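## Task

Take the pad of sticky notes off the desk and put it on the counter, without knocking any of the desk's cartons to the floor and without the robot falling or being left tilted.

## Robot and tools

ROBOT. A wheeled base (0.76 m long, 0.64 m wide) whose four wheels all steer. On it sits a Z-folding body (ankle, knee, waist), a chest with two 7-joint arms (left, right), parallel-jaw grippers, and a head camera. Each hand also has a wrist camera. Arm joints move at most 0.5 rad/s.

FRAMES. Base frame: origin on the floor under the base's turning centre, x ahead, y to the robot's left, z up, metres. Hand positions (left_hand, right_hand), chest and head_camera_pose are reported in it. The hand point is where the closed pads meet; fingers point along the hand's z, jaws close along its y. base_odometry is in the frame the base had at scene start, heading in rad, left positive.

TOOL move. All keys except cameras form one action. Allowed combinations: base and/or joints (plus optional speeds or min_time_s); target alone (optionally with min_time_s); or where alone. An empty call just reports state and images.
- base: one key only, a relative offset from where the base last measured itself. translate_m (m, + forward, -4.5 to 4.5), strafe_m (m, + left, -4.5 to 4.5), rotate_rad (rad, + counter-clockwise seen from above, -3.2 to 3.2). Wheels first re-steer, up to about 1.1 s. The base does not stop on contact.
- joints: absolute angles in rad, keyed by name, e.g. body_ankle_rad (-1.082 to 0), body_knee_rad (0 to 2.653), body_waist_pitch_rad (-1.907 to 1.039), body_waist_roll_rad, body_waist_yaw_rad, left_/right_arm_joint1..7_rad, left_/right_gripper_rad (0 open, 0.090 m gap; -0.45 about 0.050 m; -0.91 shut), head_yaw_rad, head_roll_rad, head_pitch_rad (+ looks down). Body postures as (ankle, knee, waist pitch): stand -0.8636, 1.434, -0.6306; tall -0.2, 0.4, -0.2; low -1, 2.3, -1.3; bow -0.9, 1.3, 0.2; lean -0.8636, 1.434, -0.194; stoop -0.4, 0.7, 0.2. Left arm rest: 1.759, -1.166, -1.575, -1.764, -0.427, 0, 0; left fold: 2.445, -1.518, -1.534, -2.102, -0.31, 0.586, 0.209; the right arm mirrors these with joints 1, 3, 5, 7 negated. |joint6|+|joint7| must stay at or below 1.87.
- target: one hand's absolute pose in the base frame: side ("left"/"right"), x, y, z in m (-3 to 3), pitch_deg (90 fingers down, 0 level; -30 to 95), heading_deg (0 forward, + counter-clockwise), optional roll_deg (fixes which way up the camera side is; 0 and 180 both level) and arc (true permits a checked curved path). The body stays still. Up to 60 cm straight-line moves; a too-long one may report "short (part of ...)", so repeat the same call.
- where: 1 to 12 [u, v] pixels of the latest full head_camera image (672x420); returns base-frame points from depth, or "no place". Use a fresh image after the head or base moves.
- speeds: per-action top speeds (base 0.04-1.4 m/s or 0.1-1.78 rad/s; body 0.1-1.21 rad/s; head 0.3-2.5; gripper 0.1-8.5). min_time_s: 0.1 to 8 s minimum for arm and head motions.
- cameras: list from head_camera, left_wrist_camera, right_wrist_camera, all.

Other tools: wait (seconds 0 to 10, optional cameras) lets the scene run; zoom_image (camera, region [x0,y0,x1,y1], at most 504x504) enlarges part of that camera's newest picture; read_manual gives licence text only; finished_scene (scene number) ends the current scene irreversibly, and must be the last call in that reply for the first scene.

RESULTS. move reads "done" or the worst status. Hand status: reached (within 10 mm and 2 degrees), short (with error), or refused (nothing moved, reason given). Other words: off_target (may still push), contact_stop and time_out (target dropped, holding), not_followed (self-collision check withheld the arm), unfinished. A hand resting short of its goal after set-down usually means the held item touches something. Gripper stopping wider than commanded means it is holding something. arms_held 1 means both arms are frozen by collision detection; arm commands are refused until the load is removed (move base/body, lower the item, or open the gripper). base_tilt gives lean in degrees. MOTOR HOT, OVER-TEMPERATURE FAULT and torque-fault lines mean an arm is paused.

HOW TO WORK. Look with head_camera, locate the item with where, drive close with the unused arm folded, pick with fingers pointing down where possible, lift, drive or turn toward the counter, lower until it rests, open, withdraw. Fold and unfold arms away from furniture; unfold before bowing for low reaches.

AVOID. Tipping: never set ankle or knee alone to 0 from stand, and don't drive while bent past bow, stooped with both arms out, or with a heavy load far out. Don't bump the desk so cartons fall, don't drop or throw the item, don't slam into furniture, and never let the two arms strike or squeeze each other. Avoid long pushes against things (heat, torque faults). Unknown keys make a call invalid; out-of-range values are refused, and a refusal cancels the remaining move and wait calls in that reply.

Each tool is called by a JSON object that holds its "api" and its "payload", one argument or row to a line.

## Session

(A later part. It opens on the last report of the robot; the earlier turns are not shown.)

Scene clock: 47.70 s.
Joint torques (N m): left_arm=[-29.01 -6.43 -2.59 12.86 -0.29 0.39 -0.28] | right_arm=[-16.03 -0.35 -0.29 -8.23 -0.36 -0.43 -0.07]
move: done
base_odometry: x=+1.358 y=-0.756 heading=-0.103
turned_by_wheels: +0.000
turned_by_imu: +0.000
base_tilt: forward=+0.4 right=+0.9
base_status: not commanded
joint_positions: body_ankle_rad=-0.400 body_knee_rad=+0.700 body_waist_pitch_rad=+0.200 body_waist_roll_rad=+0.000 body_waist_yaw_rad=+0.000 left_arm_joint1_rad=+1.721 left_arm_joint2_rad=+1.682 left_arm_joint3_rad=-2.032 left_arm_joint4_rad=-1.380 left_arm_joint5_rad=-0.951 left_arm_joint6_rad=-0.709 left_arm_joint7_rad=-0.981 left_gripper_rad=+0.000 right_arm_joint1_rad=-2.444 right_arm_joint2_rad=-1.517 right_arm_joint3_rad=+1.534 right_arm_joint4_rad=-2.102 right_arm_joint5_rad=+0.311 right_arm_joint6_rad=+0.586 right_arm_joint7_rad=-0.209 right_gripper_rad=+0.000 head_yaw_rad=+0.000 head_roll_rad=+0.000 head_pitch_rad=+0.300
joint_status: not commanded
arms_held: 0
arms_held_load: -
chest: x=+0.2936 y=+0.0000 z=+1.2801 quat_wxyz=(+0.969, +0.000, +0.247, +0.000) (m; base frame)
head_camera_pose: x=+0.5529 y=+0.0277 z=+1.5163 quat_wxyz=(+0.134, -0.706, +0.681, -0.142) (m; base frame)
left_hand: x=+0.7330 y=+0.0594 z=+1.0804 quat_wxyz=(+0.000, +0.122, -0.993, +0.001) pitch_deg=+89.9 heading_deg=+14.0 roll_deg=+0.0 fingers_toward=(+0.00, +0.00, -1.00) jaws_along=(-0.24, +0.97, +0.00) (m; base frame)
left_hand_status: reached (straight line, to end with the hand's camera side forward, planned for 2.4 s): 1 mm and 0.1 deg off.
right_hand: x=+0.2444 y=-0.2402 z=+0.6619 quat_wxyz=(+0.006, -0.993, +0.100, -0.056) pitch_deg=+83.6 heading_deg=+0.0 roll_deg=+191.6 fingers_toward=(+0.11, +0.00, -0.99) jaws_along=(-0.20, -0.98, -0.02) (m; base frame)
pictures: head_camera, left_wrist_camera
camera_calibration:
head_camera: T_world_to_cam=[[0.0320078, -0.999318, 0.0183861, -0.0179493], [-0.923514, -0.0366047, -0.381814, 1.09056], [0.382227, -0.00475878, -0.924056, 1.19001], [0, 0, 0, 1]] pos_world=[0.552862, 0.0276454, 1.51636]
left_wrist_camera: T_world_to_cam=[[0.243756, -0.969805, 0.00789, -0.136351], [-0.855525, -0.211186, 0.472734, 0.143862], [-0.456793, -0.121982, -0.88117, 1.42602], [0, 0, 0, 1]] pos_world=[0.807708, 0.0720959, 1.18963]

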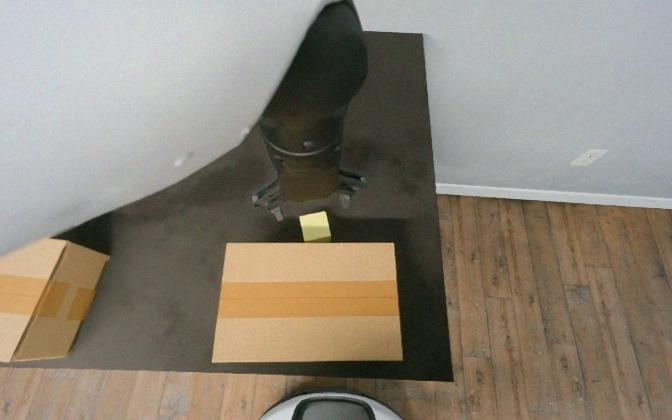

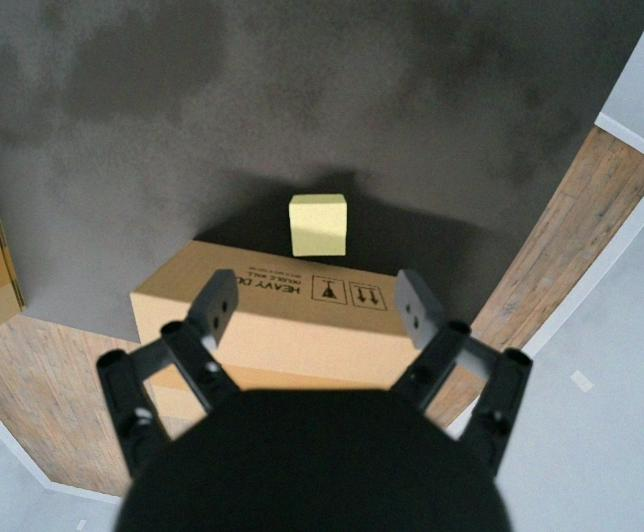

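{"api": "move", "payload": {
  "target": {"side":"left","x":0.737,"y":0.055,"z":0.977,"pitch_deg":90,"heading_deg":14,"roll_deg":0},
  "min_time_s": 1.5
}}

{"api": "move", "payload": {
  "joints": {"left_gripper_rad":-0.91},
  "cameras": ["head_camera","left_wrist_camera"]
}}

{"api": "move", "payload": {
  "target": {"side":"left","x":0.733,"y":0.058,"z":1.08,"pitch_deg":90,"heading_deg":14,"roll_deg":0,"arc":true}
}}

{"api": "move", "payload": {
  "joints": {"body_ankle_rad": -0.2, "body_knee_rad": 0.3, "body_waist_pitch_rad": 0.4},
  "cameras": ["head_camera","left_wrist_camera"]
}}

Scene clock: 51.50 s.
Joint torques (N m): left_arm=[-30.81 -5.02 -2.06 11.4 0.3 0.39 0.53] | right_arm=[-16.04 -0.84 -0.07 -7.98 -0.4 -0.4 -0.15]
move: done
base_odometry: x=+1.358 y=-0.756 heading=-0.103
turned_by_wheels: +0.000
turned_by_imu: +0.000
base_tilt: forward=+0.3 right=+0.9
base_status: not commanded
joint_positions: body_ankle_rad=-0.400 body_knee_rad=+0.700 body_waist_pitch_rad=+0.200 body_waist_roll_rad=+0.000 body_waist_yaw_rad=+0.000 left_arm_joint1_rad=+1.910 left_arm_joint2_rad=+1.741 left_arm_joint3_rad=-1.980 left_arm_joint4_rad=-1.409 left_arm_joint5_rad=-0.788 left_arm_joint6_rad=-0.587 left_arm_joint7_rad=-0.746 left_gripper_rad=+0.000 right_arm_joint1_rad=-2.444 right_arm_joint2_rad=-1.517 right_arm_joint3_rad=+1.534 right_arm_joint4_rad=-2.102 right_arm_joint5_rad=+0.311 right_arm_joint6_rad=+0.586 right_arm_joint7_rad=-0.209 right_gripper_rad=+0.000 head_yaw_rad=+0.000 head_roll_rad=+0.000 head_pitch_rad=+0.300
joint_status: not commanded
arms_held: 0
arms_held_load: -
chest: x=+0.2936 y=+0.0000 z=+1.2801 quat_wxyz=(+0.969, +0.000, +0.247, +0.000) (m; base frame)
head_camera_pose: x=+0.5529 y=+0.0277 z=+1.5163 quat_wxyz=(+0.134, -0.706, +0.681, -0.142) (m; base frame)
left_hand: x=+0.7363 y=+0.0554 z=+0.9776 quat_wxyz=(+0.001, +0.122, -0.992, +0.001) pitch_deg=+89.8 heading_deg=+14.1 roll_deg=+0.0 fingers_toward=(+0.00, +0.00, -1.00) jaws_along=(-0.24, +0.97, +0.00) (m; base frame)
left_hand_status: reached (straight line, to end with the hand's camera side forward, planned for 1.5 s): 1 mm and 0.2 deg off.
right_hand: x=+0.2444 y=-0.2402 z=+0.6619 quat_wxyz=(+0.006, -0.993, +0.100, -0.056) pitch_deg=+83.6 heading_deg=+0.0 roll_deg=+191.6 fingers_toward=(+0.11, +0.00, -0.99) jaws_along=(-0.20, -0.98, -0.02) (m; base frame)
pictures: none

Scene clock: 52.80 s.
Joint torques (N m): left_arm=[-30.58 -5.28 -2.18 11.18 0.39 0.28 0.43] | right_arm=[-16.47 -0.42 0.01 -8.09 -0.25 -0.34 -0.19]
move: off_target
base_odometry: x=+1.358 y=-0.756 heading=-0.103
turned_by_wheels: +0.000
turned_by_imu: +0.000
base_tilt: forward=+0.1 right=+0.8
base_status: not commanded
joint_positions: body_ankle_rad=-0.400 body_knee_rad=+0.700 body_waist_pitch_rad=+0.200 body_waist_roll_rad=+0.000 body_waist_yaw_rad=+0.000 left_arm_joint1_rad=+1.910 left_arm_joint2_rad=+1.741 left_arm_joint3_rad=-1.980 left_arm_joint4_rad=-1.409 left_arm_joint5_rad=-0.787 left_arm_joint6_rad=-0.587 left_arm_joint7_rad=-0.746 left_gripper_rad=-0.488 right_arm_joint1_rad=-2.444 right_arm_joint2_rad=-1.517 right_arm_joint3_rad=+1.534 right_arm_joint4_rad=-2.102 right_arm_joint5_rad=+0.311 right_arm_joint6_rad=+0.586 right_arm_joint7_rad=-0.209 right_gripper_rad=+0.000 head_yaw_rad=+0.000 head_roll_rad=+0.000 head_pitch_rad=+0.300
joint_status: left_gripper_rad off_target (ended at -0.488, target -0.910)
arms_held: 0
arms_held_load: -
chest: x=+0.2936 y=+0.0000 z=+1.2801 quat_wxyz=(+0.969, +0.000, +0.247, +0.000) (m; base frame)
head_camera_pose: x=+0.5529 y=+0.0277 z=+1.5163 quat_wxyz=(+0.134, -0.706, +0.681, -0.142) (m; base frame)
left_hand: x=+0.7367 y=+0.0554 z=+0.9777 quat_wxyz=(+0.001, +0.122, -0.992, +0.001) pitch_deg=+89.9 heading_deg=+14.1 roll_deg=+0.0 fingers_toward=(+0.00, +0.00, -1.00) jaws_along=(-0.24, +0.97, +0.00) (m; base frame)
right_hand: x=+0.2444 y=-0.2402 z=+0.6619 quat_wxyz=(+0.006, -0.993, +0.100, -0.056) pitch_deg=+83.6 heading_deg=+0.0 roll_deg=+191.6 fingers_toward=(+0.11, +0.00, -0.99) jaws_along=(-0.20, -0.98, -0.02) (m; base frame)
pictures: head_camera, left_wrist_camera
camera_calibration:
head_camera: T_world_to_cam=[[0.0320078, -0.999318, 0.0183861, -0.0179493], [-0.923514, -0.0366047, -0.381814, 1.09056], [0.382227, -0.00475878, -0.924056, 1.19001], [0, 0, 0, 1]] pos_world=[0.552862, 0.0276454, 1.51636]
left_wrist_camera: T_world_to_cam=[[0.244822, -0.969544, 0.0068389, -0.140058], [-0.854742, -0.212493, 0.473565, 0.193337], [-0.457689, -0.121785, -0.880732, 1.33687], [0, 0, 0, 1]] pos_world=[0.811412, 0.0681, 1.08682]

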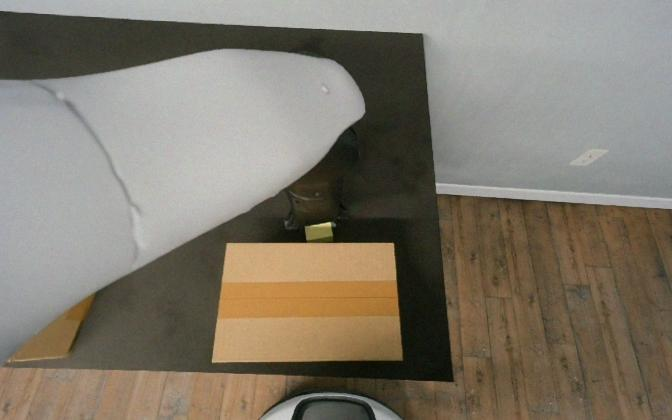

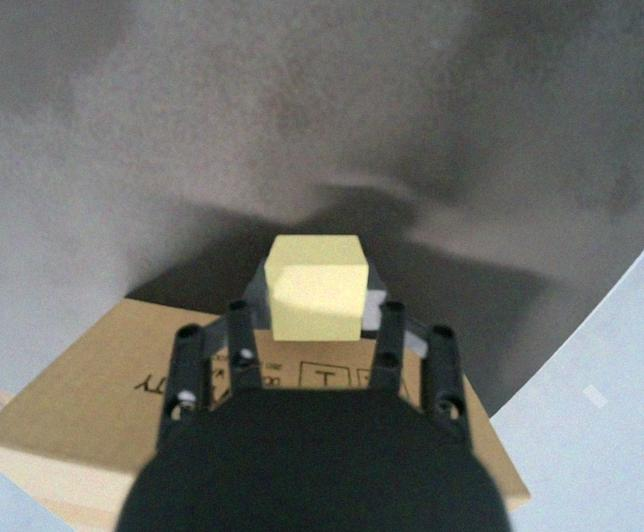

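Scene clock: 54.13 s.
Joint torques (N m): left_arm=[-30.5 -9.45 -2.59 12.66 -0.17 -0.42 -0.3] | right_arm=[-15.81 -0.35 -0.03 -8.13 -0.45 -0.3 -0.04]
move: done
base_odometry: x=+1.358 y=-0.756 heading=-0.103
turned_by_wheels: +0.000
turned_by_imu: +0.000
base_tilt: forward=+0.2 right=+0.8
base_status: not commanded
joint_positions: body_ankle_rad=-0.400 body_knee_rad=+0.700 body_waist_pitch_rad=+0.200 body_waist_roll_rad=+0.000 body_waist_yaw_rad=+0.000 left_arm_joint1_rad=+1.725 left_arm_joint2_rad=+1.690 left_arm_joint3_rad=-2.033 left_arm_joint4_rad=-1.379 left_arm_joint5_rad=-0.953 left_arm_joint6_rad=-0.705 left_arm_joint7_rad=-0.982 left_gripper_rad=-0.488 right_arm_joint1_rad=-2.444 right_arm_joint2_rad=-1.517 right_arm_joint3_rad=+1.534 right_arm_joint4_rad=-2.102 right_arm_joint5_rad=+0.311 right_arm_joint6_rad=+0.586 right_arm_joint7_rad=-0.209 right_gripper_rad=+0.000 head_yaw_rad=+0.000 head_roll_rad=+0.000 head_pitch_rad=+0.300
joint_status: not commanded
arms_held: 0
arms_held_load: -
chest: x=+0.2936 y=+0.0000 z=+1.2801 quat_wxyz=(+0.969, +0.000, +0.247, +0.000) (m; base frame)
head_camera_pose: x=+0.5529 y=+0.0277 z=+1.5163 quat_wxyz=(+0.134, -0.706, +0.681, -0.142) (m; base frame)
left_hand: x=+0.7322 y=+0.0580 z=+1.0780 quat_wxyz=(+0.001, +0.121, -0.993, -0.002) pitch_deg=+89.8 heading_deg=+13.9 roll_deg=+0.0 fingers_toward=(+0.00, +0.00, -1.00) jaws_along=(-0.24, +0.97, +0.00) (m; base frame)
left_hand_status: reached (straight line, to end with the hand's camera side forward, planned for 0.8 s): 2 mm and 0.2 deg off.
right_hand: x=+0.2444 y=-0.2402 z=+0.6619 quat_wxyz=(+0.006, -0.993, +0.100, -0.056) pitch_deg=+83.6 heading_deg=+0.0 roll_deg=+191.6 fingers_toward=(+0.11, +0.00, -0.99) jaws_along=(-0.20, -0.98, -0.02) (m; base frame)
pictures: none

Scene clock: 56.77 s.
Joint torques (N m): left_arm=[-30.62 -9.57 -2.59 12.78 -0.26 -0.42 -0.32] | right_arm=[-15.91 -0.59 -0.03 -7.94 -0.32 -0.37 -0.02]
move: done
base_odometry: x=+1.358 y=-0.756 heading=-0.103
turned_by_wheels: +0.000
turned_by_imu: +0.000
base_tilt: forward=+0.2 right=+0.9
base_status: not commanded
joint_positions: body_ankle_rad=-0.200 body_knee_rad=+0.300 body_waist_pitch_rad=+0.400 body_waist_roll_rad=+0.000 body_waist_yaw_rad=+0.000 left_arm_joint1_rad=+1.725 left_arm_joint2_rad=+1.690 left_arm_joint3_rad=-2.033 left_arm_joint4_rad=-1.379 left_arm_joint5_rad=-0.953 left_arm_joint6_rad=-0.705 left_arm_joint7_rad=-0.982 left_gripper_rad=-0.488 right_arm_joint1_rad=-2.444 right_arm_joint2_rad=-1.517 right_arm_joint3_rad=+1.534 right_arm_joint4_rad=-2.102 right_arm_joint5_rad=+0.311 right_arm_joint6_rad=+0.586 right_arm_joint7_rad=-0.209 right_gripper_rad=+0.000 head_yaw_rad=+0.000 head_roll_rad=+0.000 head_pitch_rad=+0.300
joint_status: all done
arms_held: 0
arms_held_load: -
chest: x=+0.2876 y=+0.0000 z=+1.3164 quat_wxyz=(+0.969, +0.000, +0.247, +0.000) (m; base frame)
head_camera_pose: x=+0.5469 y=+0.0277 z=+1.5528 quat_wxyz=(+0.134, -0.706, +0.681, -0.142) (m; base frame)
left_hand: x=+0.7263 y=+0.0580 z=+1.1146 quat_wxyz=(+0.000, +0.121, -0.993, -0.002) pitch_deg=+89.8 heading_deg=+13.9 roll_deg=+0.0 fingers_toward=(+0.00, +0.00, -1.00) jaws_along=(-0.24, +0.97, +0.00) (m; base frame)
right_hand: x=+0.2387 y=-0.2402 z=+0.6983 quat_wxyz=(+0.006, -0.993, +0.100, -0.056) pitch_deg=+83.6 heading_deg=+0.0 roll_deg=+191.6 fingers_toward=(+0.11, +0.00, -0.99) jaws_along=(-0.20, -0.98, -0.02) (m; base frame)
pictures: head_camera, left_wrist_camera
camera_calibration:
head_camera: T_world_to_cam=[[0.0320013, -0.999319, 0.0183958, -0.018438], [-0.923393, -0.0366039, -0.382106, 1.0993], [0.382519, -0.0047587, -0.923935, 1.22559], [0, 0, 0, 1]] pos_world=[0.546863, 0.0276454, 1.55276]
left_wrist_camera: T_world_to_cam=[[0.242726, -0.970092, 0.00221969, -0.129261], [-0.855253, -0.212911, 0.472453, 0.121859], [-0.457851, -0.116575, -0.881353, 1.45355], [0, 0, 0, 1]] pos_world=[0.801102, 0.0699969, 1.2238]

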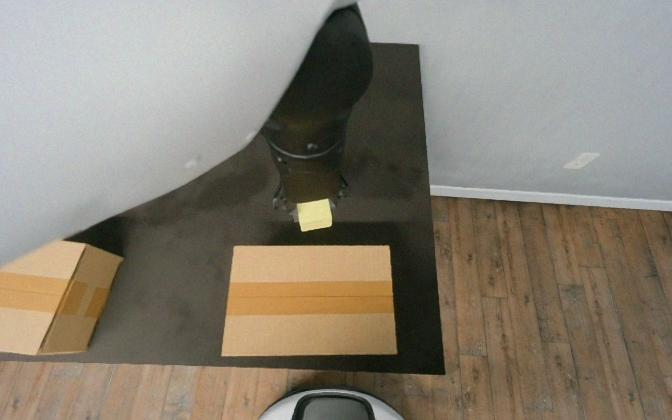

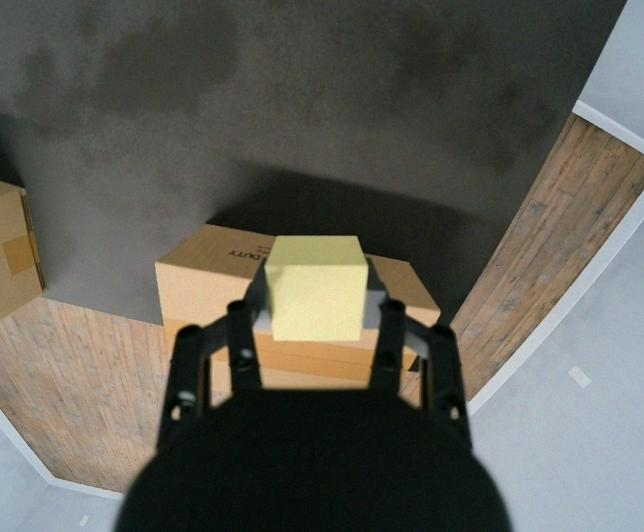

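{"api": "move", "payload": {
  "base": {"translate_m": -0.9}
}}

{"api": "move", "payload": {
  "base": {"rotate_rad": -3.08},
  "joints": {"head_pitch_rad":-0.4},
  "cameras": ["head_camera"]
}}

Scene clock: 62.37 s.
Joint torques (N m): left_arm=[-29.75 -9.75 -2.19 12.33 -0.03 -0.26 -0.02] | right_arm=[-15.5 -0.31 -0.08 -8.15 -0.4 -0.5 -0.22]
move: done
base_odometry: x=+0.463 y=-0.665 heading=-0.107
turned_by_wheels: -0.004
turned_by_imu: -0.003
base_tilt: forward=+0.3 right=+0.9
base_status: done
joint_positions: body_ankle_rad=-0.200 body_knee_rad=+0.300 body_waist_pitch_rad=+0.400 body_waist_roll_rad=+0.000 body_waist_yaw_rad=+0.000 left_arm_joint1_rad=+1.723 left_arm_joint2_rad=+1.690 left_arm_joint3_rad=-2.034 left_arm_joint4_rad=-1.378 left_arm_joint5_rad=-0.953 left_arm_joint6_rad=-0.706 left_arm_joint7_rad=-0.983 left_gripper_rad=-0.488 right_arm_joint1_rad=-2.445 right_arm_joint2_rad=-1.517 right_arm_joint3_rad=+1.534 right_arm_joint4_rad=-2.102 right_arm_joint5_rad=+0.311 right_arm_joint6_rad=+0.586 right_arm_joint7_rad=-0.209 right_gripper_rad=+0.000 head_yaw_rad=+0.000 head_roll_rad=+0.000 head_pitch_rad=+0.300
joint_status: not commanded
arms_held: 0
arms_held_load: -
chest: x=+0.2876 y=+0.0000 z=+1.3165 quat_wxyz=(+0.969, +0.000, +0.247, +0.000) (m; base frame)
head_camera_pose: x=+0.5468 y=+0.0277 z=+1.5528 quat_wxyz=(+0.134, -0.706, +0.681, -0.142) (m; base frame)
left_hand: x=+0.7264 y=+0.0578 z=+1.1155 quat_wxyz=(+0.000, +0.121, -0.993, -0.001) pitch_deg=+89.8 heading_deg=+13.9 roll_deg=+0.0 fingers_toward=(+0.00, +0.00, -1.00) jaws_along=(-0.24, +0.97, +0.00) (m; base frame)
right_hand: x=+0.2377 y=-0.2402 z=+0.6984 quat_wxyz=(+0.006, -0.993, +0.100, -0.055) pitch_deg=+83.7 heading_deg=+0.0 roll_deg=+191.6 fingers_toward=(+0.11, +0.00, -0.99) jaws_along=(-0.20, -0.98, -0.02) (m; base frame)
pictures: none

Scene clock: 68.00 s.
Joint torques (N m): left_arm=[-30.18 -8.19 -2.29 12.42 0.02 -0.19 0.07] | right_arm=[-15.57 0.66 -0.19 -8.06 -0.49 -0.38 -0.06]
move: done
base_odometry: x=+0.463 y=-0.666 heading=+3.096
turned_by_wheels: -3.080
turned_by_imu: -3.061
base_tilt: forward=+0.2 right=+0.8
base_status: done
joint_positions: body_ankle_rad=-0.200 body_knee_rad=+0.300 body_waist_pitch_rad=+0.400 body_waist_roll_rad=+0.000 body_waist_yaw_rad=+0.000 left_arm_joint1_rad=+1.724 left_arm_joint2_rad=+1.689 left_arm_joint3_rad=-2.034 left_arm_joint4_rad=-1.378 left_arm_joint5_rad=-0.953 left_arm_joint6_rad=-0.706 left_arm_joint7_rad=-0.984 left_gripper_rad=-0.488 right_arm_joint1_rad=-2.445 right_arm_joint2_rad=-1.518 right_arm_joint3_rad=+1.534 right_arm_joint4_rad=-2.102 right_arm_joint5_rad=+0.311 right_arm_joint6_rad=+0.586 right_arm_joint7_rad=-0.209 right_gripper_rad=+0.000 head_yaw_rad=+0.000 head_roll_rad=+0.000 head_pitch_rad=-0.400
joint_status: all done
arms_held: 0
arms_held_load: -
chest: x=+0.2876 y=-0.0001 z=+1.3165 quat_wxyz=(+0.969, +0.000, +0.247, +0.000) (m; base frame)
head_camera_pose: x=+0.5093 y=+0.0276 z=+1.6447 quat_wxyz=(+0.359, -0.614, +0.594, -0.375) (m; base frame)
left_hand: x=+0.7264 y=+0.0578 z=+1.1155 quat_wxyz=(+0.000, +0.121, -0.993, -0.001) pitch_deg=+89.9 heading_deg=+13.9 roll_deg=+0.0 fingers_toward=(+0.00, +0.00, -1.00) jaws_along=(-0.24, +0.97, +0.00) (m; base frame)
right_hand: x=+0.2377 y=-0.2403 z=+0.6983 quat_wxyz=(+0.006, -0.993, +0.101, -0.055) pitch_deg=+83.7 heading_deg=-0.1 roll_deg=+191.5 fingers_toward=(+0.11, +0.00, -0.99) jaws_along=(-0.20, -0.98, -0.02) (m; base frame)
pictures: head_camera
camera_calibration:
head_camera: T_world_to_cam=[[0.0125799, -0.999322, 0.0345989, -0.0357825], [-0.460109, -0.0365059, -0.887111, 1.6943], [0.887773, -0.00475955, -0.460257, 0.304987], [0, 0, 0, 1]] pos_world=[0.509255, 0.0275455, 1.64465]

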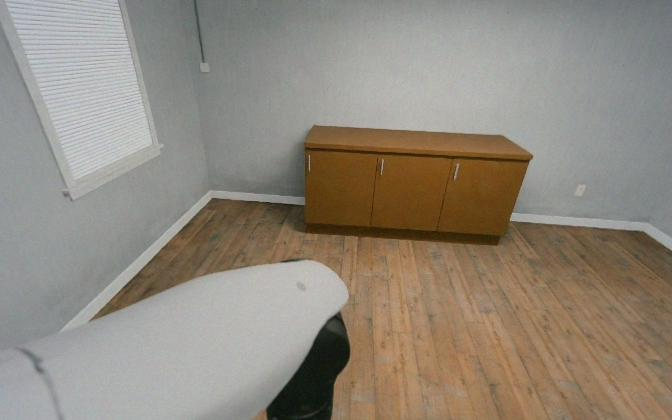

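{"api": "move", "payload": {
  "where": [
    [308,149],
    [525,158],
    [420,154],
    [400,145],
    [370,152]
  ]
}}

Scene clock: 68.57 s.
Joint torques (N m): left_arm=[-30.11 -8.56 -2.14 12.39 -0.04 -0.32 0.04] | right_arm=[-16.07 -0.4 -0.31 -8.18 -0.35 -0.35 -0.02]
base_odometry: x=+0.463 y=-0.666 heading=+3.096
turned_by_wheels: +0.000
turned_by_imu: +0.000
base_tilt: forward=+0.3 right=+0.8
where, head_camera: pixel (308, 149): x +3.025, y +0.254, z +0.878; pixel (525, 158): x +2.900, y -1.422, z +0.909; pixel (420, 154): x +2.966, y -0.633, z +0.890; pixel (400, 145): x +3.009, y -0.476, z +0.944; pixel (370, 152): x +2.985, y -0.241, z +0.885. By the robot's depth camera.
base_status: done
joint_positions: body_ankle_rad=-0.200 body_knee_rad=+0.300 body_waist_pitch_rad=+0.400 body_waist_roll_rad=+0.000 body_waist_yaw_rad=+0.000 left_arm_joint1_rad=+1.724 left_arm_joint2_rad=+1.689 left_arm_joint3_rad=-2.034 left_arm_joint4_rad=-1.378 left_arm_joint5_rad=-0.953 left_arm_joint6_rad=-0.706 left_arm_joint7_rad=-0.984 left_gripper_rad=-0.488 right_arm_joint1_rad=-2.445 right_arm_joint2_rad=-1.518 right_arm_joint3_rad=+1.534 right_arm_joint4_rad=-2.102 right_arm_joint5_rad=+0.311 right_arm_joint6_rad=+0.586 right_arm_joint7_rad=-0.209 right_gripper_rad=+0.000 head_yaw_rad=+0.000 head_roll_rad=+0.000 head_pitch_rad=-0.400
joint_status: all done
arms_held: 0
arms_held_load: -
chest: x=+0.2876 y=-0.0001 z=+1.3165 quat_wxyz=(+0.969, +0.000, +0.247, +0.000) (m; base frame)
head_camera_pose: x=+0.5093 y=+0.0276 z=+1.6447 quat_wxyz=(+0.359, -0.614, +0.594, -0.375) (m; base frame)
left_hand: x=+0.7264 y=+0.0578 z=+1.1155 quat_wxyz=(+0.000, +0.121, -0.993, -0.001) pitch_deg=+89.9 heading_deg=+13.9 roll_deg=+0.0 fingers_toward=(+0.00, +0.00, -1.00) jaws_along=(-0.24, +0.97, +0.00) (m; base frame)
right_hand: x=+0.2377 y=-0.2403 z=+0.6983 quat_wxyz=(+0.006, -0.993, +0.101, -0.055) pitch_deg=+83.7 heading_deg=-0.1 roll_deg=+191.5 fingers_toward=(+0.11, +0.00, -0.99) jaws_along=(-0.20, -0.98, -0.02) (m; base frame)
pictures: none

{"api": "move", "payload": {
  "base": {"rotate_rad": -0.075}
}}

{"api": "move", "payload": {
  "base": {"translate_m": 2.0},
  "joints": {"head_pitch_rad":0.1},
  "speeds": {"translate_m": 0.8},
  "cameras": ["head_camera"]
}}

Scene clock: 70.63 s.
Joint torques (N m): left_arm=[-29.76 -8.73 -1.96 12.39 0.01 -0.23 0.11] | right_arm=[-15.23 -0.42 -0.22 -8.3 -0.27 -0.31 -0.11]
move: done
base_odometry: x=+0.463 y=-0.666 heading=+3.022
turned_by_wheels: -0.075
turned_by_imu: -0.075
base_tilt: forward=+0.2 right=+0.9
base_status: done
joint_positions: body_ankle_rad=-0.200 body_knee_rad=+0.300 body_waist_pitch_rad=+0.400 body_waist_roll_rad=+0.000 body_waist_yaw_rad=+0.000 left_arm_joint1_rad=+1.724 left_arm_joint2_rad=+1.689 left_arm_joint3_rad=-2.034 left_arm_joint4_rad=-1.378 left_arm_joint5_rad=-0.953 left_arm_joint6_rad=-0.706 left_arm_joint7_rad=-0.984 left_gripper_rad=-0.488 right_arm_joint1_rad=-2.445 right_arm_joint2_rad=-1.518 right_arm_joint3_rad=+1.534 right_arm_joint4_rad=-2.102 right_arm_joint5_rad=+0.311 right_arm_joint6_rad=+0.586 right_arm_joint7_rad=-0.209 right_gripper_rad=+0.000 head_yaw_rad=+0.000 head_roll_rad=+0.000 head_pitch_rad=-0.400
joint_status: not commanded
arms_held: 0
arms_held_load: -
chest: x=+0.2876 y=-0.0001 z=+1.3165 quat_wxyz=(+0.969, +0.000, +0.247, +0.000) (m; base frame)
head_camera_pose: x=+0.5093 y=+0.0275 z=+1.6447 quat_wxyz=(+0.359, -0.614, +0.594, -0.375) (m; base frame)
left_hand: x=+0.7263 y=+0.0576 z=+1.1154 quat_wxyz=(+0.000, +0.121, -0.993, -0.001) pitch_deg=+89.9 heading_deg=+13.9 roll_deg=+0.0 fingers_toward=(+0.00, +0.00, -1.00) jaws_along=(-0.24, +0.97, +0.00) (m; base frame)
right_hand: x=+0.2377 y=-0.2403 z=+0.6983 quat_wxyz=(+0.006, -0.993, +0.101, -0.055) pitch_deg=+83.7 heading_deg=+0.0 roll_deg=+191.5 fingers_toward=(+0.11, +0.00, -0.99) jaws_along=(-0.20, -0.98, -0.02) (m; base frame)
pictures: none

Scene clock: 76.57 s.
Joint torques (N m): left_arm=[-30.35 -8.63 -2.46 12.23 -0.01 -0.25 0.1] | right_arm=[-15.57 0.05 0.05 -8.16 -0.3 -0.3 0.02]
move: done
base_odometry: x=-1.524 y=-0.436 heading=+3.028
turned_by_wheels: +0.006
turned_by_imu: +0.002
base_tilt: forward=+0.2 right=+0.9
base_status: done
joint_positions: body_ankle_rad=-0.200 body_knee_rad=+0.300 body_waist_pitch_rad=+0.400 body_waist_roll_rad=+0.000 body_waist_yaw_rad=+0.000 left_arm_joint1_rad=+1.724 left_arm_joint2_rad=+1.689 left_arm_joint3_rad=-2.034 left_arm_joint4_rad=-1.378 left_arm_joint5_rad=-0.953 left_arm_joint6_rad=-0.706 left_arm_joint7_rad=-0.984 left_gripper_rad=-0.488 right_arm_joint1_rad=-2.444 right_arm_joint2_rad=-1.518 right_arm_joint3_rad=+1.534 right_arm_joint4_rad=-2.102 right_arm_joint5_rad=+0.311 right_arm_joint6_rad=+0.586 right_arm_joint7_rad=-0.209 right_gripper_rad=+0.000 head_yaw_rad=+0.000 head_roll_rad=+0.000 head_pitch_rad=+0.100
joint_status: all done
arms_held: 0
arms_held_load: -
chest: x=+0.2879 y=+0.0000 z=+1.3164 quat_wxyz=(+0.969, +0.000, +0.248, +0.000) (m; base frame)
head_camera_pose: x=+0.5433 y=+0.0277 z=+1.5812 quat_wxyz=(+0.201, -0.688, +0.664, -0.212) (m; base frame)
left_hand: x=+0.7267 y=+0.0580 z=+1.1152 quat_wxyz=(+0.001, +0.121, -0.993, -0.001) pitch_deg=+89.9 heading_deg=+14.0 roll_deg=+0.0 fingers_toward=(+0.00, +0.00, -1.00) jaws_along=(-0.24, +0.97, +0.00) (m; base frame)
right_hand: x=+0.2385 y=-0.2401 z=+0.6982 quat_wxyz=(+0.006, -0.993, +0.101, -0.055) pitch_deg=+83.6 heading_deg=+0.1 roll_deg=+191.6 fingers_toward=(+0.11, +0.00, -0.99) jaws_along=(-0.20, -0.98, -0.02) (m; base frame)
pictures: head_camera
camera_calibration:
head_camera: T_world_to_cam=[[0.0277767, -0.999319, 0.0242905, -0.025875], [-0.829343, -0.0366042, -0.55754, 1.33324], [0.558049, -0.00465858, -0.829795, 1.00903], [0, 0, 0, 1]] pos_world=[0.543342, 0.0276454, 1.58125]

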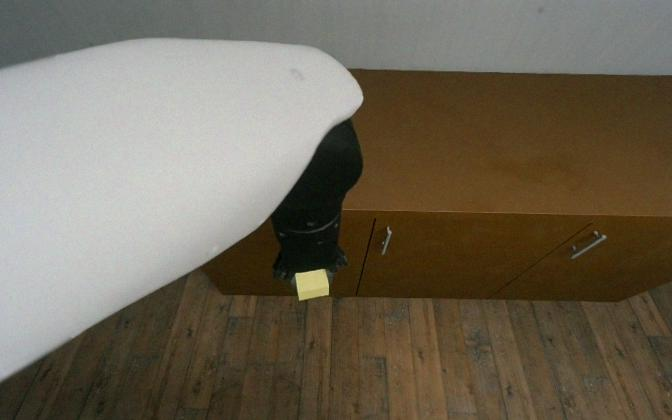

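{"api": "move", "payload": {
  "where": [
    [450,206],
    [600,208],
    [420,170],
    [380,205]
  ]
}}

{"api": "move", "payload": {
  "base": {"translate_m": 0.4},
  "joints": {"head_pitch_rad":0.3},
  "cameras": ["head_camera"]
}}

{"api": "move", "payload": {
  "where": [
    [430,240],
    [400,220],
    [400,180],
    [420,280],
    [420,300],
    [420,320]
  ]
}}

Scene clock: 77.47 s.
Joint torques (N m): left_arm=[-30.06 -8.72 -2.36 12.35 -0.09 -0.22 0.09] | right_arm=[-16.23 -0.44 -0.22 -7.95 -0.42 -0.36 -0.19]
base_odometry: x=-1.524 y=-0.436 heading=+3.028
turned_by_wheels: +0.000
turned_by_imu: +0.000
base_tilt: forward=+0.2 right=+0.8
where, head_camera: pixel (450, 206): x +1.013, y -0.265, z +0.918; pixel (600, 208): x +1.025, y -0.652, z +0.917; pixel (420, 170): x +1.126, y -0.202, z +0.922; pixel (380, 205): x +1.007, y -0.088, z +0.919. By the robot's depth camera.
base_status: done
joint_positions: body_ankle_rad=-0.200 body_knee_rad=+0.300 body_waist_pitch_rad=+0.400 body_waist_roll_rad=+0.000 body_waist_yaw_rad=+0.000 left_arm_joint1_rad=+1.724 left_arm_joint2_rad=+1.689 left_arm_joint3_rad=-2.034 left_arm_joint4_rad=-1.378 left_arm_joint5_rad=-0.953 left_arm_joint6_rad=-0.706 left_arm_joint7_rad=-0.984 left_gripper_rad=-0.488 right_arm_joint1_rad=-2.444 right_arm_joint2_rad=-1.518 right_arm_joint3_rad=+1.534 right_arm_joint4_rad=-2.102 right_arm_joint5_rad=+0.311 right_arm_joint6_rad=+0.586 right_arm_joint7_rad=-0.209 right_gripper_rad=+0.000 head_yaw_rad=+0.000 head_roll_rad=+0.000 head_pitch_rad=+0.100
joint_status: all done
arms_held: 0
arms_held_load: -
chest: x=+0.2879 y=+0.0000 z=+1.3164 quat_wxyz=(+0.969, +0.000, +0.248, +0.000) (m; base frame)
head_camera_pose: x=+0.5433 y=+0.0277 z=+1.5812 quat_wxyz=(+0.201, -0.688, +0.664, -0.212) (m; base frame)
left_hand: x=+0.7267 y=+0.0580 z=+1.1152 quat_wxyz=(+0.001, +0.121, -0.993, -0.001) pitch_deg=+89.9 heading_deg=+14.0 roll_deg=+0.0 fingers_toward=(+0.00, +0.00, -1.00) jaws_along=(-0.24, +0.97, +0.00) (m; base frame)
right_hand: x=+0.2385 y=-0.2401 z=+0.6982 quat_wxyz=(+0.006, -0.993, +0.101, -0.055) pitch_deg=+83.6 heading_deg=+0.1 roll_deg=+191.6 fingers_toward=(+0.11, +0.00, -0.99) jaws_along=(-0.20, -0.98, -0.02) (m; base frame)
pictures: none

Scene clock: 80.97 s.
Joint torques (N m): left_arm=[-30.19 -8.64 -2.43 12.14 0 -0.24 0.07] | right_arm=[-15.79 -0.04 -0.35 -8.17 -0.28 -0.31 -0.1]
move: done
base_odometry: x=-1.922 y=-0.392 heading=+3.030
turned_by_wheels: +0.002
turned_by_imu: +0.001
base_tilt: forward=+0.2 right=+0.9
base_status: done
joint_positions: body_ankle_rad=-0.200 body_knee_rad=+0.300 body_waist_pitch_rad=+0.400 body_waist_roll_rad=+0.000 body_waist_yaw_rad=+0.000 left_arm_joint1_rad=+1.724 left_arm_joint2_rad=+1.689 left_arm_joint3_rad=-2.033 left_arm_joint4_rad=-1.378 left_arm_joint5_rad=-0.953 left_arm_joint6_rad=-0.706 left_arm_joint7_rad=-0.984 left_gripper_rad=-0.488 right_arm_joint1_rad=-2.444 right_arm_joint2_rad=-1.518 right_arm_joint3_rad=+1.534 right_arm_joint4_rad=-2.102 right_arm_joint5_rad=+0.311 right_arm_joint6_rad=+0.586 right_arm_joint7_rad=-0.209 right_gripper_rad=+0.000 head_yaw_rad=+0.000 head_roll_rad=+0.000 head_pitch_rad=+0.300
joint_status: all done
arms_held: 0
arms_held_load: -
chest: x=+0.2879 y=+0.0000 z=+1.3164 quat_wxyz=(+0.969, +0.000, +0.248, +0.000) (m; base frame)
head_camera_pose: x=+0.5473 y=+0.0277 z=+1.5526 quat_wxyz=(+0.134, -0.706, +0.681, -0.142) (m; base frame)
left_hand: x=+0.7268 y=+0.0581 z=+1.1152 quat_wxyz=(+0.000, +0.122, -0.993, -0.001) pitch_deg=+89.9 heading_deg=+14.0 roll_deg=+0.0 fingers_toward=(+0.00, +0.00, -1.00) jaws_along=(-0.24, +0.97, +0.00) (m; base frame)
right_hand: x=+0.2388 y=-0.2401 z=+0.6982 quat_wxyz=(+0.006, -0.993, +0.101, -0.056) pitch_deg=+83.6 heading_deg=+0.1 roll_deg=+191.6 fingers_toward=(+0.11, +0.00, -0.99) jaws_along=(-0.20, -0.98, -0.02) (m; base frame)
pictures: head_camera
camera_calibration:
head_camera: T_world_to_cam=[[0.0320486, -0.999319, 0.0182859, -0.0183023], [-0.923598, -0.036603, -0.381612, 1.09894], [0.382021, -0.00465871, -0.924142, 1.22585], [0, 0, 0, 1]] pos_world=[0.547262, 0.0276454, 1.55256]

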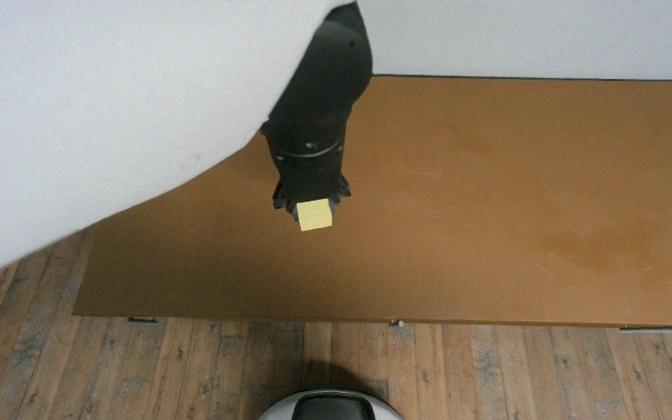

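Scene clock: 80.97 s.
Joint torques (N m): left_arm=[-30.19 -8.64 -2.43 12.14 0 -0.24 0.07] | right_arm=[-15.79 -0.04 -0.35 -8.17 -0.28 -0.31 -0.1]
base_odometry: x=-1.922 y=-0.392 heading=+3.030
turned_by_wheels: +0.000
turned_by_imu: +0.000
base_tilt: forward=+0.2 right=+0.9
where, head_camera: pixel (430, 240): x +0.750, y -0.173, z +0.916; pixel (400, 220): x +0.792, y -0.113, z +0.916; pixel (400, 180): x +0.887, y -0.117, z +0.918; pixel (420, 280): x +0.667, y -0.147, z +0.915; pixel (420, 300): x +0.629, y -0.145, z +0.913; pixel (420, 320): x +0.627, y -0.277, z +0.410. By the robot's depth camera.
base_status: done
joint_positions: body_ankle_rad=-0.200 body_knee_rad=+0.300 body_waist_pitch_rad=+0.400 body_waist_roll_rad=+0.000 body_waist_yaw_rad=+0.000 left_arm_joint1_rad=+1.724 left_arm_joint2_rad=+1.689 left_arm_joint3_rad=-2.033 left_arm_joint4_rad=-1.378 left_arm_joint5_rad=-0.953 left_arm_joint6_rad=-0.706 left_arm_joint7_rad=-0.984 left_gripper_rad=-0.488 right_arm_joint1_rad=-2.444 right_arm_joint2_rad=-1.518 right_arm_joint3_rad=+1.534 right_arm_joint4_rad=-2.102 right_arm_joint5_rad=+0.311 right_arm_joint6_rad=+0.586 right_arm_joint7_rad=-0.209 right_gripper_rad=+0.000 head_yaw_rad=+0.000 head_roll_rad=+0.000 head_pitch_rad=+0.300
joint_status: all done
arms_held: 0
arms_held_load: -
chest: x=+0.2879 y=+0.0000 z=+1.3164 quat_wxyz=(+0.969, +0.000, +0.248, +0.000) (m; base frame)
head_camera_pose: x=+0.5473 y=+0.0277 z=+1.5526 quat_wxyz=(+0.134, -0.706, +0.681, -0.142) (m; base frame)
left_hand: x=+0.7268 y=+0.0581 z=+1.1152 quat_wxyz=(+0.000, +0.122, -0.993, -0.001) pitch_deg=+89.9 heading_deg=+14.0 roll_deg=+0.0 fingers_toward=(+0.00, +0.00, -1.00) jaws_along=(-0.24, +0.97, +0.00) (m; base frame)
right_hand: x=+0.2388 y=-0.2401 z=+0.6982 quat_wxyz=(+0.006, -0.993, +0.101, -0.056) pitch_deg=+83.6 heading_deg=+0.1 roll_deg=+191.6 fingers_toward=(+0.11, +0.00, -0.99) jaws_along=(-0.20, -0.98, -0.02) (m; base frame)
pictures: none

{"api": "move", "payload": {
  "target": {"side":"left","x":0.73,"y":0.058,"z":0.97,"pitch_deg":90,"heading_deg":14,"roll_deg":0,"arc":true}
}}

{"api": "move", "payload": {
  "target": {"side":"left","x":0.73,"y":0.058,"z":0.936,"pitch_deg":90,"heading_deg":14,"roll_deg":0},
  "min_time_s": 1.2,
  "cameras": ["left_wrist_camera"]
}}

{"api": "move", "payload": {
  "joints": {"left_gripper_rad":-0.15},
  "speeds": {"left_gripper_rad":0.4}
}}

{"api": "move", "payload": {
  "target": {"side":"left","x":0.73,"y":0.058,"z":1.05,"pitch_deg":90,"heading_deg":14,"roll_deg":0},
  "cameras": ["head_camera","left_wrist_camera"]
}}

Scene clock: 84.60 s.
Joint torques (N m): left_arm=[-31.93 -5.03 -2.18 10.95 0.39 0.39 0.53] | right_arm=[-16.36 -0.33 -0.06 -8.19 -0.36 -0.36 -0.03]
move: done
base_odometry: x=-1.922 y=-0.392 heading=+3.030
turned_by_wheels: +0.000
turned_by_imu: +0.000
base_tilt: forward=+0.2 right=+0.8
base_status: not commanded
joint_positions: body_ankle_rad=-0.200 body_knee_rad=+0.300 body_waist_pitch_rad=+0.400 body_waist_roll_rad=+0.000 body_waist_yaw_rad=+0.000 left_arm_joint1_rad=+2.000 left_arm_joint2_rad=+1.758 left_arm_joint3_rad=-1.951 left_arm_joint4_rad=-1.410 left_arm_joint5_rad=-0.728 left_arm_joint6_rad=-0.534 left_arm_joint7_rad=-0.661 left_gripper_rad=-0.488 right_arm_joint1_rad=-2.444 right_arm_joint2_rad=-1.518 right_arm_joint3_rad=+1.534 right_arm_joint4_rad=-2.102 right_arm_joint5_rad=+0.311 right_arm_joint6_rad=+0.586 right_arm_joint7_rad=-0.209 right_gripper_rad=+0.000 head_yaw_rad=+0.000 head_roll_rad=+0.000 head_pitch_rad=+0.300
joint_status: not commanded
arms_held: 0
arms_held_load: -
chest: x=+0.2879 y=+0.0000 z=+1.3164 quat_wxyz=(+0.969, +0.000, +0.248, +0.000) (m; base frame)
head_camera_pose: x=+0.5473 y=+0.0277 z=+1.5526 quat_wxyz=(+0.134, -0.706, +0.681, -0.142) (m; base frame)
left_hand: x=+0.7288 y=+0.0585 z=+0.9698 quat_wxyz=(+0.002, +0.123, -0.992, +0.000) pitch_deg=+89.8 heading_deg=+14.1 roll_deg=+0.0 fingers_toward=(+0.00, +0.00, -1.00) jaws_along=(-0.24, +0.97, +0.00) (m; base frame)
left_hand_status: reached (straight line, to end with the hand's camera side forward, planned for 1.0 s): 1 mm and 0.3 deg off.
right_hand: x=+0.2388 y=-0.2401 z=+0.6982 quat_wxyz=(+0.006, -0.993, +0.101, -0.056) pitch_deg=+83.6 heading_deg=+0.1 roll_deg=+191.6 fingers_toward=(+0.11, +0.00, -0.99) jaws_along=(-0.20, -0.98, -0.02) (m; base frame)
pictures: none

Scene clock: 86.30 s.
Joint torques (N m): left_arm=[-30.71 -3.59 -1.83 10.11 0.51 0.5 0.58] | right_arm=[-16.25 -0.19 -0.12 -8.09 -0.29 -0.31 0]
move: done
base_odometry: x=-1.922 y=-0.392 heading=+3.030
turned_by_wheels: +0.000
turned_by_imu: +0.000
base_tilt: forward=+0.2 right=+0.8
base_status: not commanded
joint_positions: body_ankle_rad=-0.200 body_knee_rad=+0.300 body_waist_pitch_rad=+0.400 body_waist_roll_rad=+0.000 body_waist_yaw_rad=+0.000 left_arm_joint1_rad=+2.079 left_arm_joint2_rad=+1.775 left_arm_joint3_rad=-1.930 left_arm_joint4_rad=-1.385 left_arm_joint5_rad=-0.692 left_arm_joint6_rad=-0.497 left_arm_joint7_rad=-0.612 left_gripper_rad=-0.488 right_arm_joint1_rad=-2.444 right_arm_joint2_rad=-1.518 right_arm_joint3_rad=+1.534 right_arm_joint4_rad=-2.102 right_arm_joint5_rad=+0.311 right_arm_joint6_rad=+0.586 right_arm_joint7_rad=-0.209 right_gripper_rad=+0.000 head_yaw_rad=+0.000 head_roll_rad=+0.000 head_pitch_rad=+0.300
joint_status: not commanded
arms_held: 0
arms_held_load: -
chest: x=+0.2879 y=+0.0000 z=+1.3164 quat_wxyz=(+0.969, +0.000, +0.248, +0.000) (m; base frame)
head_camera_pose: x=+0.5473 y=+0.0277 z=+1.5526 quat_wxyz=(+0.134, -0.706, +0.681, -0.142) (m; base frame)
left_hand: x=+0.7301 y=+0.0583 z=+0.9377 quat_wxyz=(+0.001, +0.123, -0.992, +0.001) pitch_deg=+89.9 heading_deg=+14.1 roll_deg=+0.0 fingers_toward=(+0.00, +0.00, -1.00) jaws_along=(-0.24, +0.97, +0.00) (m; base frame)
left_hand_status: reached (straight line, to end with the hand's camera side forward, planned for 1.2 s): 2 mm and 0.2 deg off.
right_hand: x=+0.2388 y=-0.2401 z=+0.6982 quat_wxyz=(+0.006, -0.993, +0.101, -0.056) pitch_deg=+83.6 heading_deg=+0.1 roll_deg=+191.6 fingers_toward=(+0.11, +0.00, -0.99) jaws_along=(-0.20, -0.98, -0.02) (m; base frame)
pictures: left_wrist_camera
camera_calibration:
left_wrist_camera: T_world_to_cam=[[0.245323, -0.969414, 0.00730428, -0.136256], [-0.854973, -0.212798, 0.47301, 0.208044], [-0.456988, -0.122285, -0.881027, 1.29876], [0, 0, 0, 1]] pos_world=[0.804815, 0.0710015, 1.04683]

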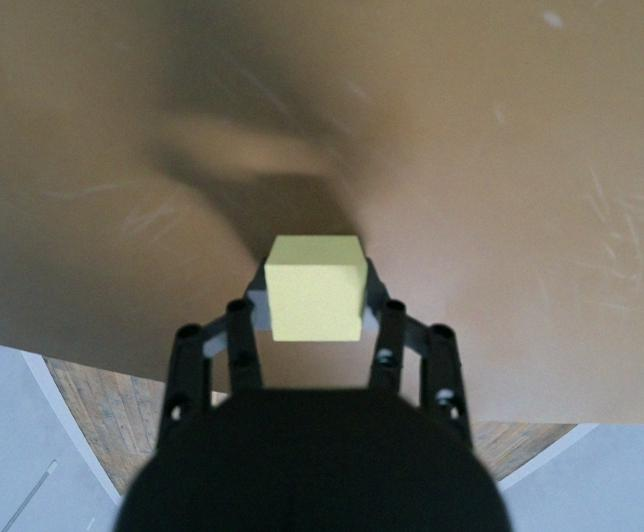

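Scene clock: 88.53 s.
Joint torques (N m): left_arm=[-31.79 -3.69 -2.09 10.01 0.27 0.37 0.53] | right_arm=[-15.65 0.27 -0.32 -8.1 -0.34 -0.38 -0.11]
move: done
base_odometry: x=-1.922 y=-0.392 heading=+3.030
turned_by_wheels: +0.000
turned_by_imu: +0.000
base_tilt: forward=+0.3 right=+0.9
base_status: not commanded
joint_positions: body_ankle_rad=-0.200 body_knee_rad=+0.300 body_waist_pitch_rad=+0.400 body_waist_roll_rad=+0.000 body_waist_yaw_rad=+0.000 left_arm_joint1_rad=+2.081 left_arm_joint2_rad=+1.775 left_arm_joint3_rad=-1.929 left_arm_joint4_rad=-1.385 left_arm_joint5_rad=-0.691 left_arm_joint6_rad=-0.496 left_arm_joint7_rad=-0.612 left_gripper_rad=-0.151 right_arm_joint1_rad=-2.444 right_arm_joint2_rad=-1.518 right_arm_joint3_rad=+1.534 right_arm_joint4_rad=-2.102 right_arm_joint5_rad=+0.311 right_arm_joint6_rad=+0.586 right_arm_joint7_rad=-0.209 right_gripper_rad=+0.000 head_yaw_rad=+0.000 head_roll_rad=+0.000 head_pitch_rad=+0.300
joint_status: all done
arms_held: 0
arms_held_load: -
chest: x=+0.2879 y=+0.0000 z=+1.3164 quat_wxyz=(+0.969, +0.000, +0.248, +0.000) (m; base frame)
head_camera_pose: x=+0.5473 y=+0.0277 z=+1.5526 quat_wxyz=(+0.134, -0.706, +0.681, -0.142) (m; base frame)
left_hand: x=+0.7296 y=+0.0586 z=+0.9367 quat_wxyz=(+0.001, +0.123, -0.992, +0.001) pitch_deg=+89.9 heading_deg=+14.1 roll_deg=+0.0 fingers_toward=(+0.00, +0.00, -1.00) jaws_along=(-0.24, +0.97, +0.00) (m; base frame)
right_hand: x=+0.2388 y=-0.2401 z=+0.6982 quat_wxyz=(+0.006, -0.993, +0.101, -0.056) pitch_deg=+83.6 heading_deg=+0.1 roll_deg=+191.6 fingers_toward=(+0.11, +0.00, -0.99) jaws_along=(-0.20, -0.98, -0.02) (m; base frame)
pictures: none

Scene clock: 89.90 s.
Joint torques (N m): left_arm=[-31.16 -8.98 -2.76 11.44 -0.35 -0.41 -0.31] | right_arm=[-15.7 0.15 -0.14 -8.16 -0.34 -0.4 -0.07]
move: done
base_odometry: x=-1.922 y=-0.392 heading=+3.030
turned_by_wheels: +0.000
turned_by_imu: +0.000
base_tilt: forward=+0.3 right=+0.9
base_status: not commanded
joint_positions: body_ankle_rad=-0.200 body_knee_rad=+0.300 body_waist_pitch_rad=+0.400 body_waist_roll_rad=+0.000 body_waist_yaw_rad=+0.000 left_arm_joint1_rad=+1.836 left_arm_joint2_rad=+1.721 left_arm_joint3_rad=-1.998 left_arm_joint4_rad=-1.415 left_arm_joint5_rad=-0.832 left_arm_joint6_rad=-0.628 left_arm_joint7_rad=-0.813 left_gripper_rad=-0.150 right_arm_joint1_rad=-2.444 right_arm_joint2_rad=-1.518 right_arm_joint3_rad=+1.534 right_arm_joint4_rad=-2.102 right_arm_joint5_rad=+0.311 right_arm_joint6_rad=+0.586 right_arm_joint7_rad=-0.209 right_gripper_rad=+0.000 head_yaw_rad=+0.000 head_roll_rad=+0.000 head_pitch_rad=+0.300
joint_status: not commanded
arms_held: 0
arms_held_load: -
chest: x=+0.2879 y=+0.0000 z=+1.3164 quat_wxyz=(+0.969, +0.000, +0.248, +0.000) (m; base frame)
head_camera_pose: x=+0.5473 y=+0.0277 z=+1.5526 quat_wxyz=(+0.134, -0.706, +0.681, -0.142) (m; base frame)
left_hand: x=+0.7296 y=+0.0579 z=+1.0487 quat_wxyz=(+0.000, +0.121, -0.993, -0.001) pitch_deg=+89.9 heading_deg=+13.9 roll_deg=+0.0 fingers_toward=(+0.00, +0.00, -1.00) jaws_along=(-0.24, +0.97, +0.00) (m; base frame)
left_hand_status: reached (straight line, to end with the hand's camera side forward, planned for 0.9 s): 1 mm and 0.2 deg off.
right_hand: x=+0.2388 y=-0.2401 z=+0.6982 quat_wxyz=(+0.006, -0.993, +0.101, -0.056) pitch_deg=+83.6 heading_deg=+0.1 roll_deg=+191.6 fingers_toward=(+0.11, +0.00, -0.99) jaws_along=(-0.20, -0.98, -0.02) (m; base frame)
pictures: head_camera, left_wrist_camera
camera_calibration:
head_camera: T_world_to_cam=[[0.0320489, -0.999319, 0.0182895, -0.0183081], [-0.923562, -0.0366052, -0.381698, 1.09905], [0.382107, -0.00465852, -0.924106, 1.22575], [0, 0, 0, 1]] pos_world=[0.547262, 0.0276454, 1.55256]
left_wrist_camera: T_world_to_cam=[[0.242326, -0.970189, 0.00331574, -0.130907], [-0.855999, -0.212194, 0.471423, 0.157314], [-0.456666, -0.117077, -0.881901, 1.39668], [0, 0, 0, 1]] pos_world=[0.804201, 0.0698949, 1.15801]

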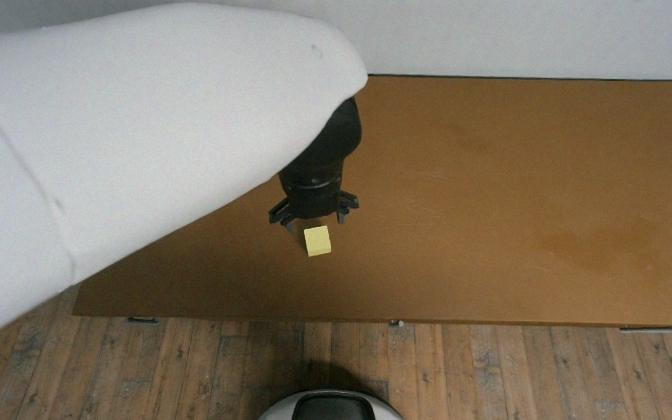

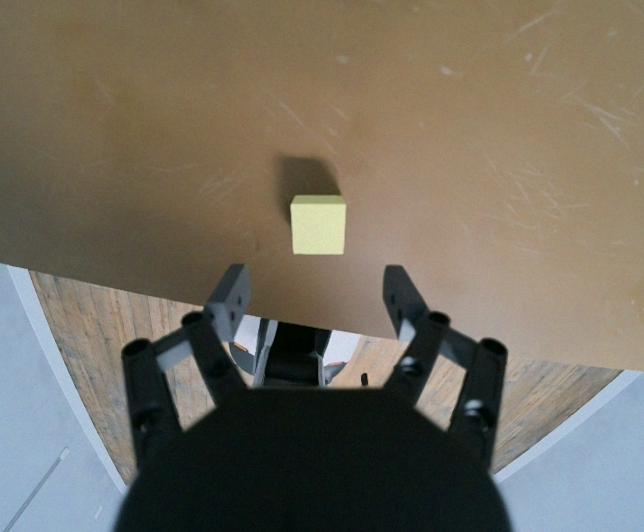

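{"api": "finished_scene", "payload": {
  "scene": 3
}}

The scene is finished: the task was done.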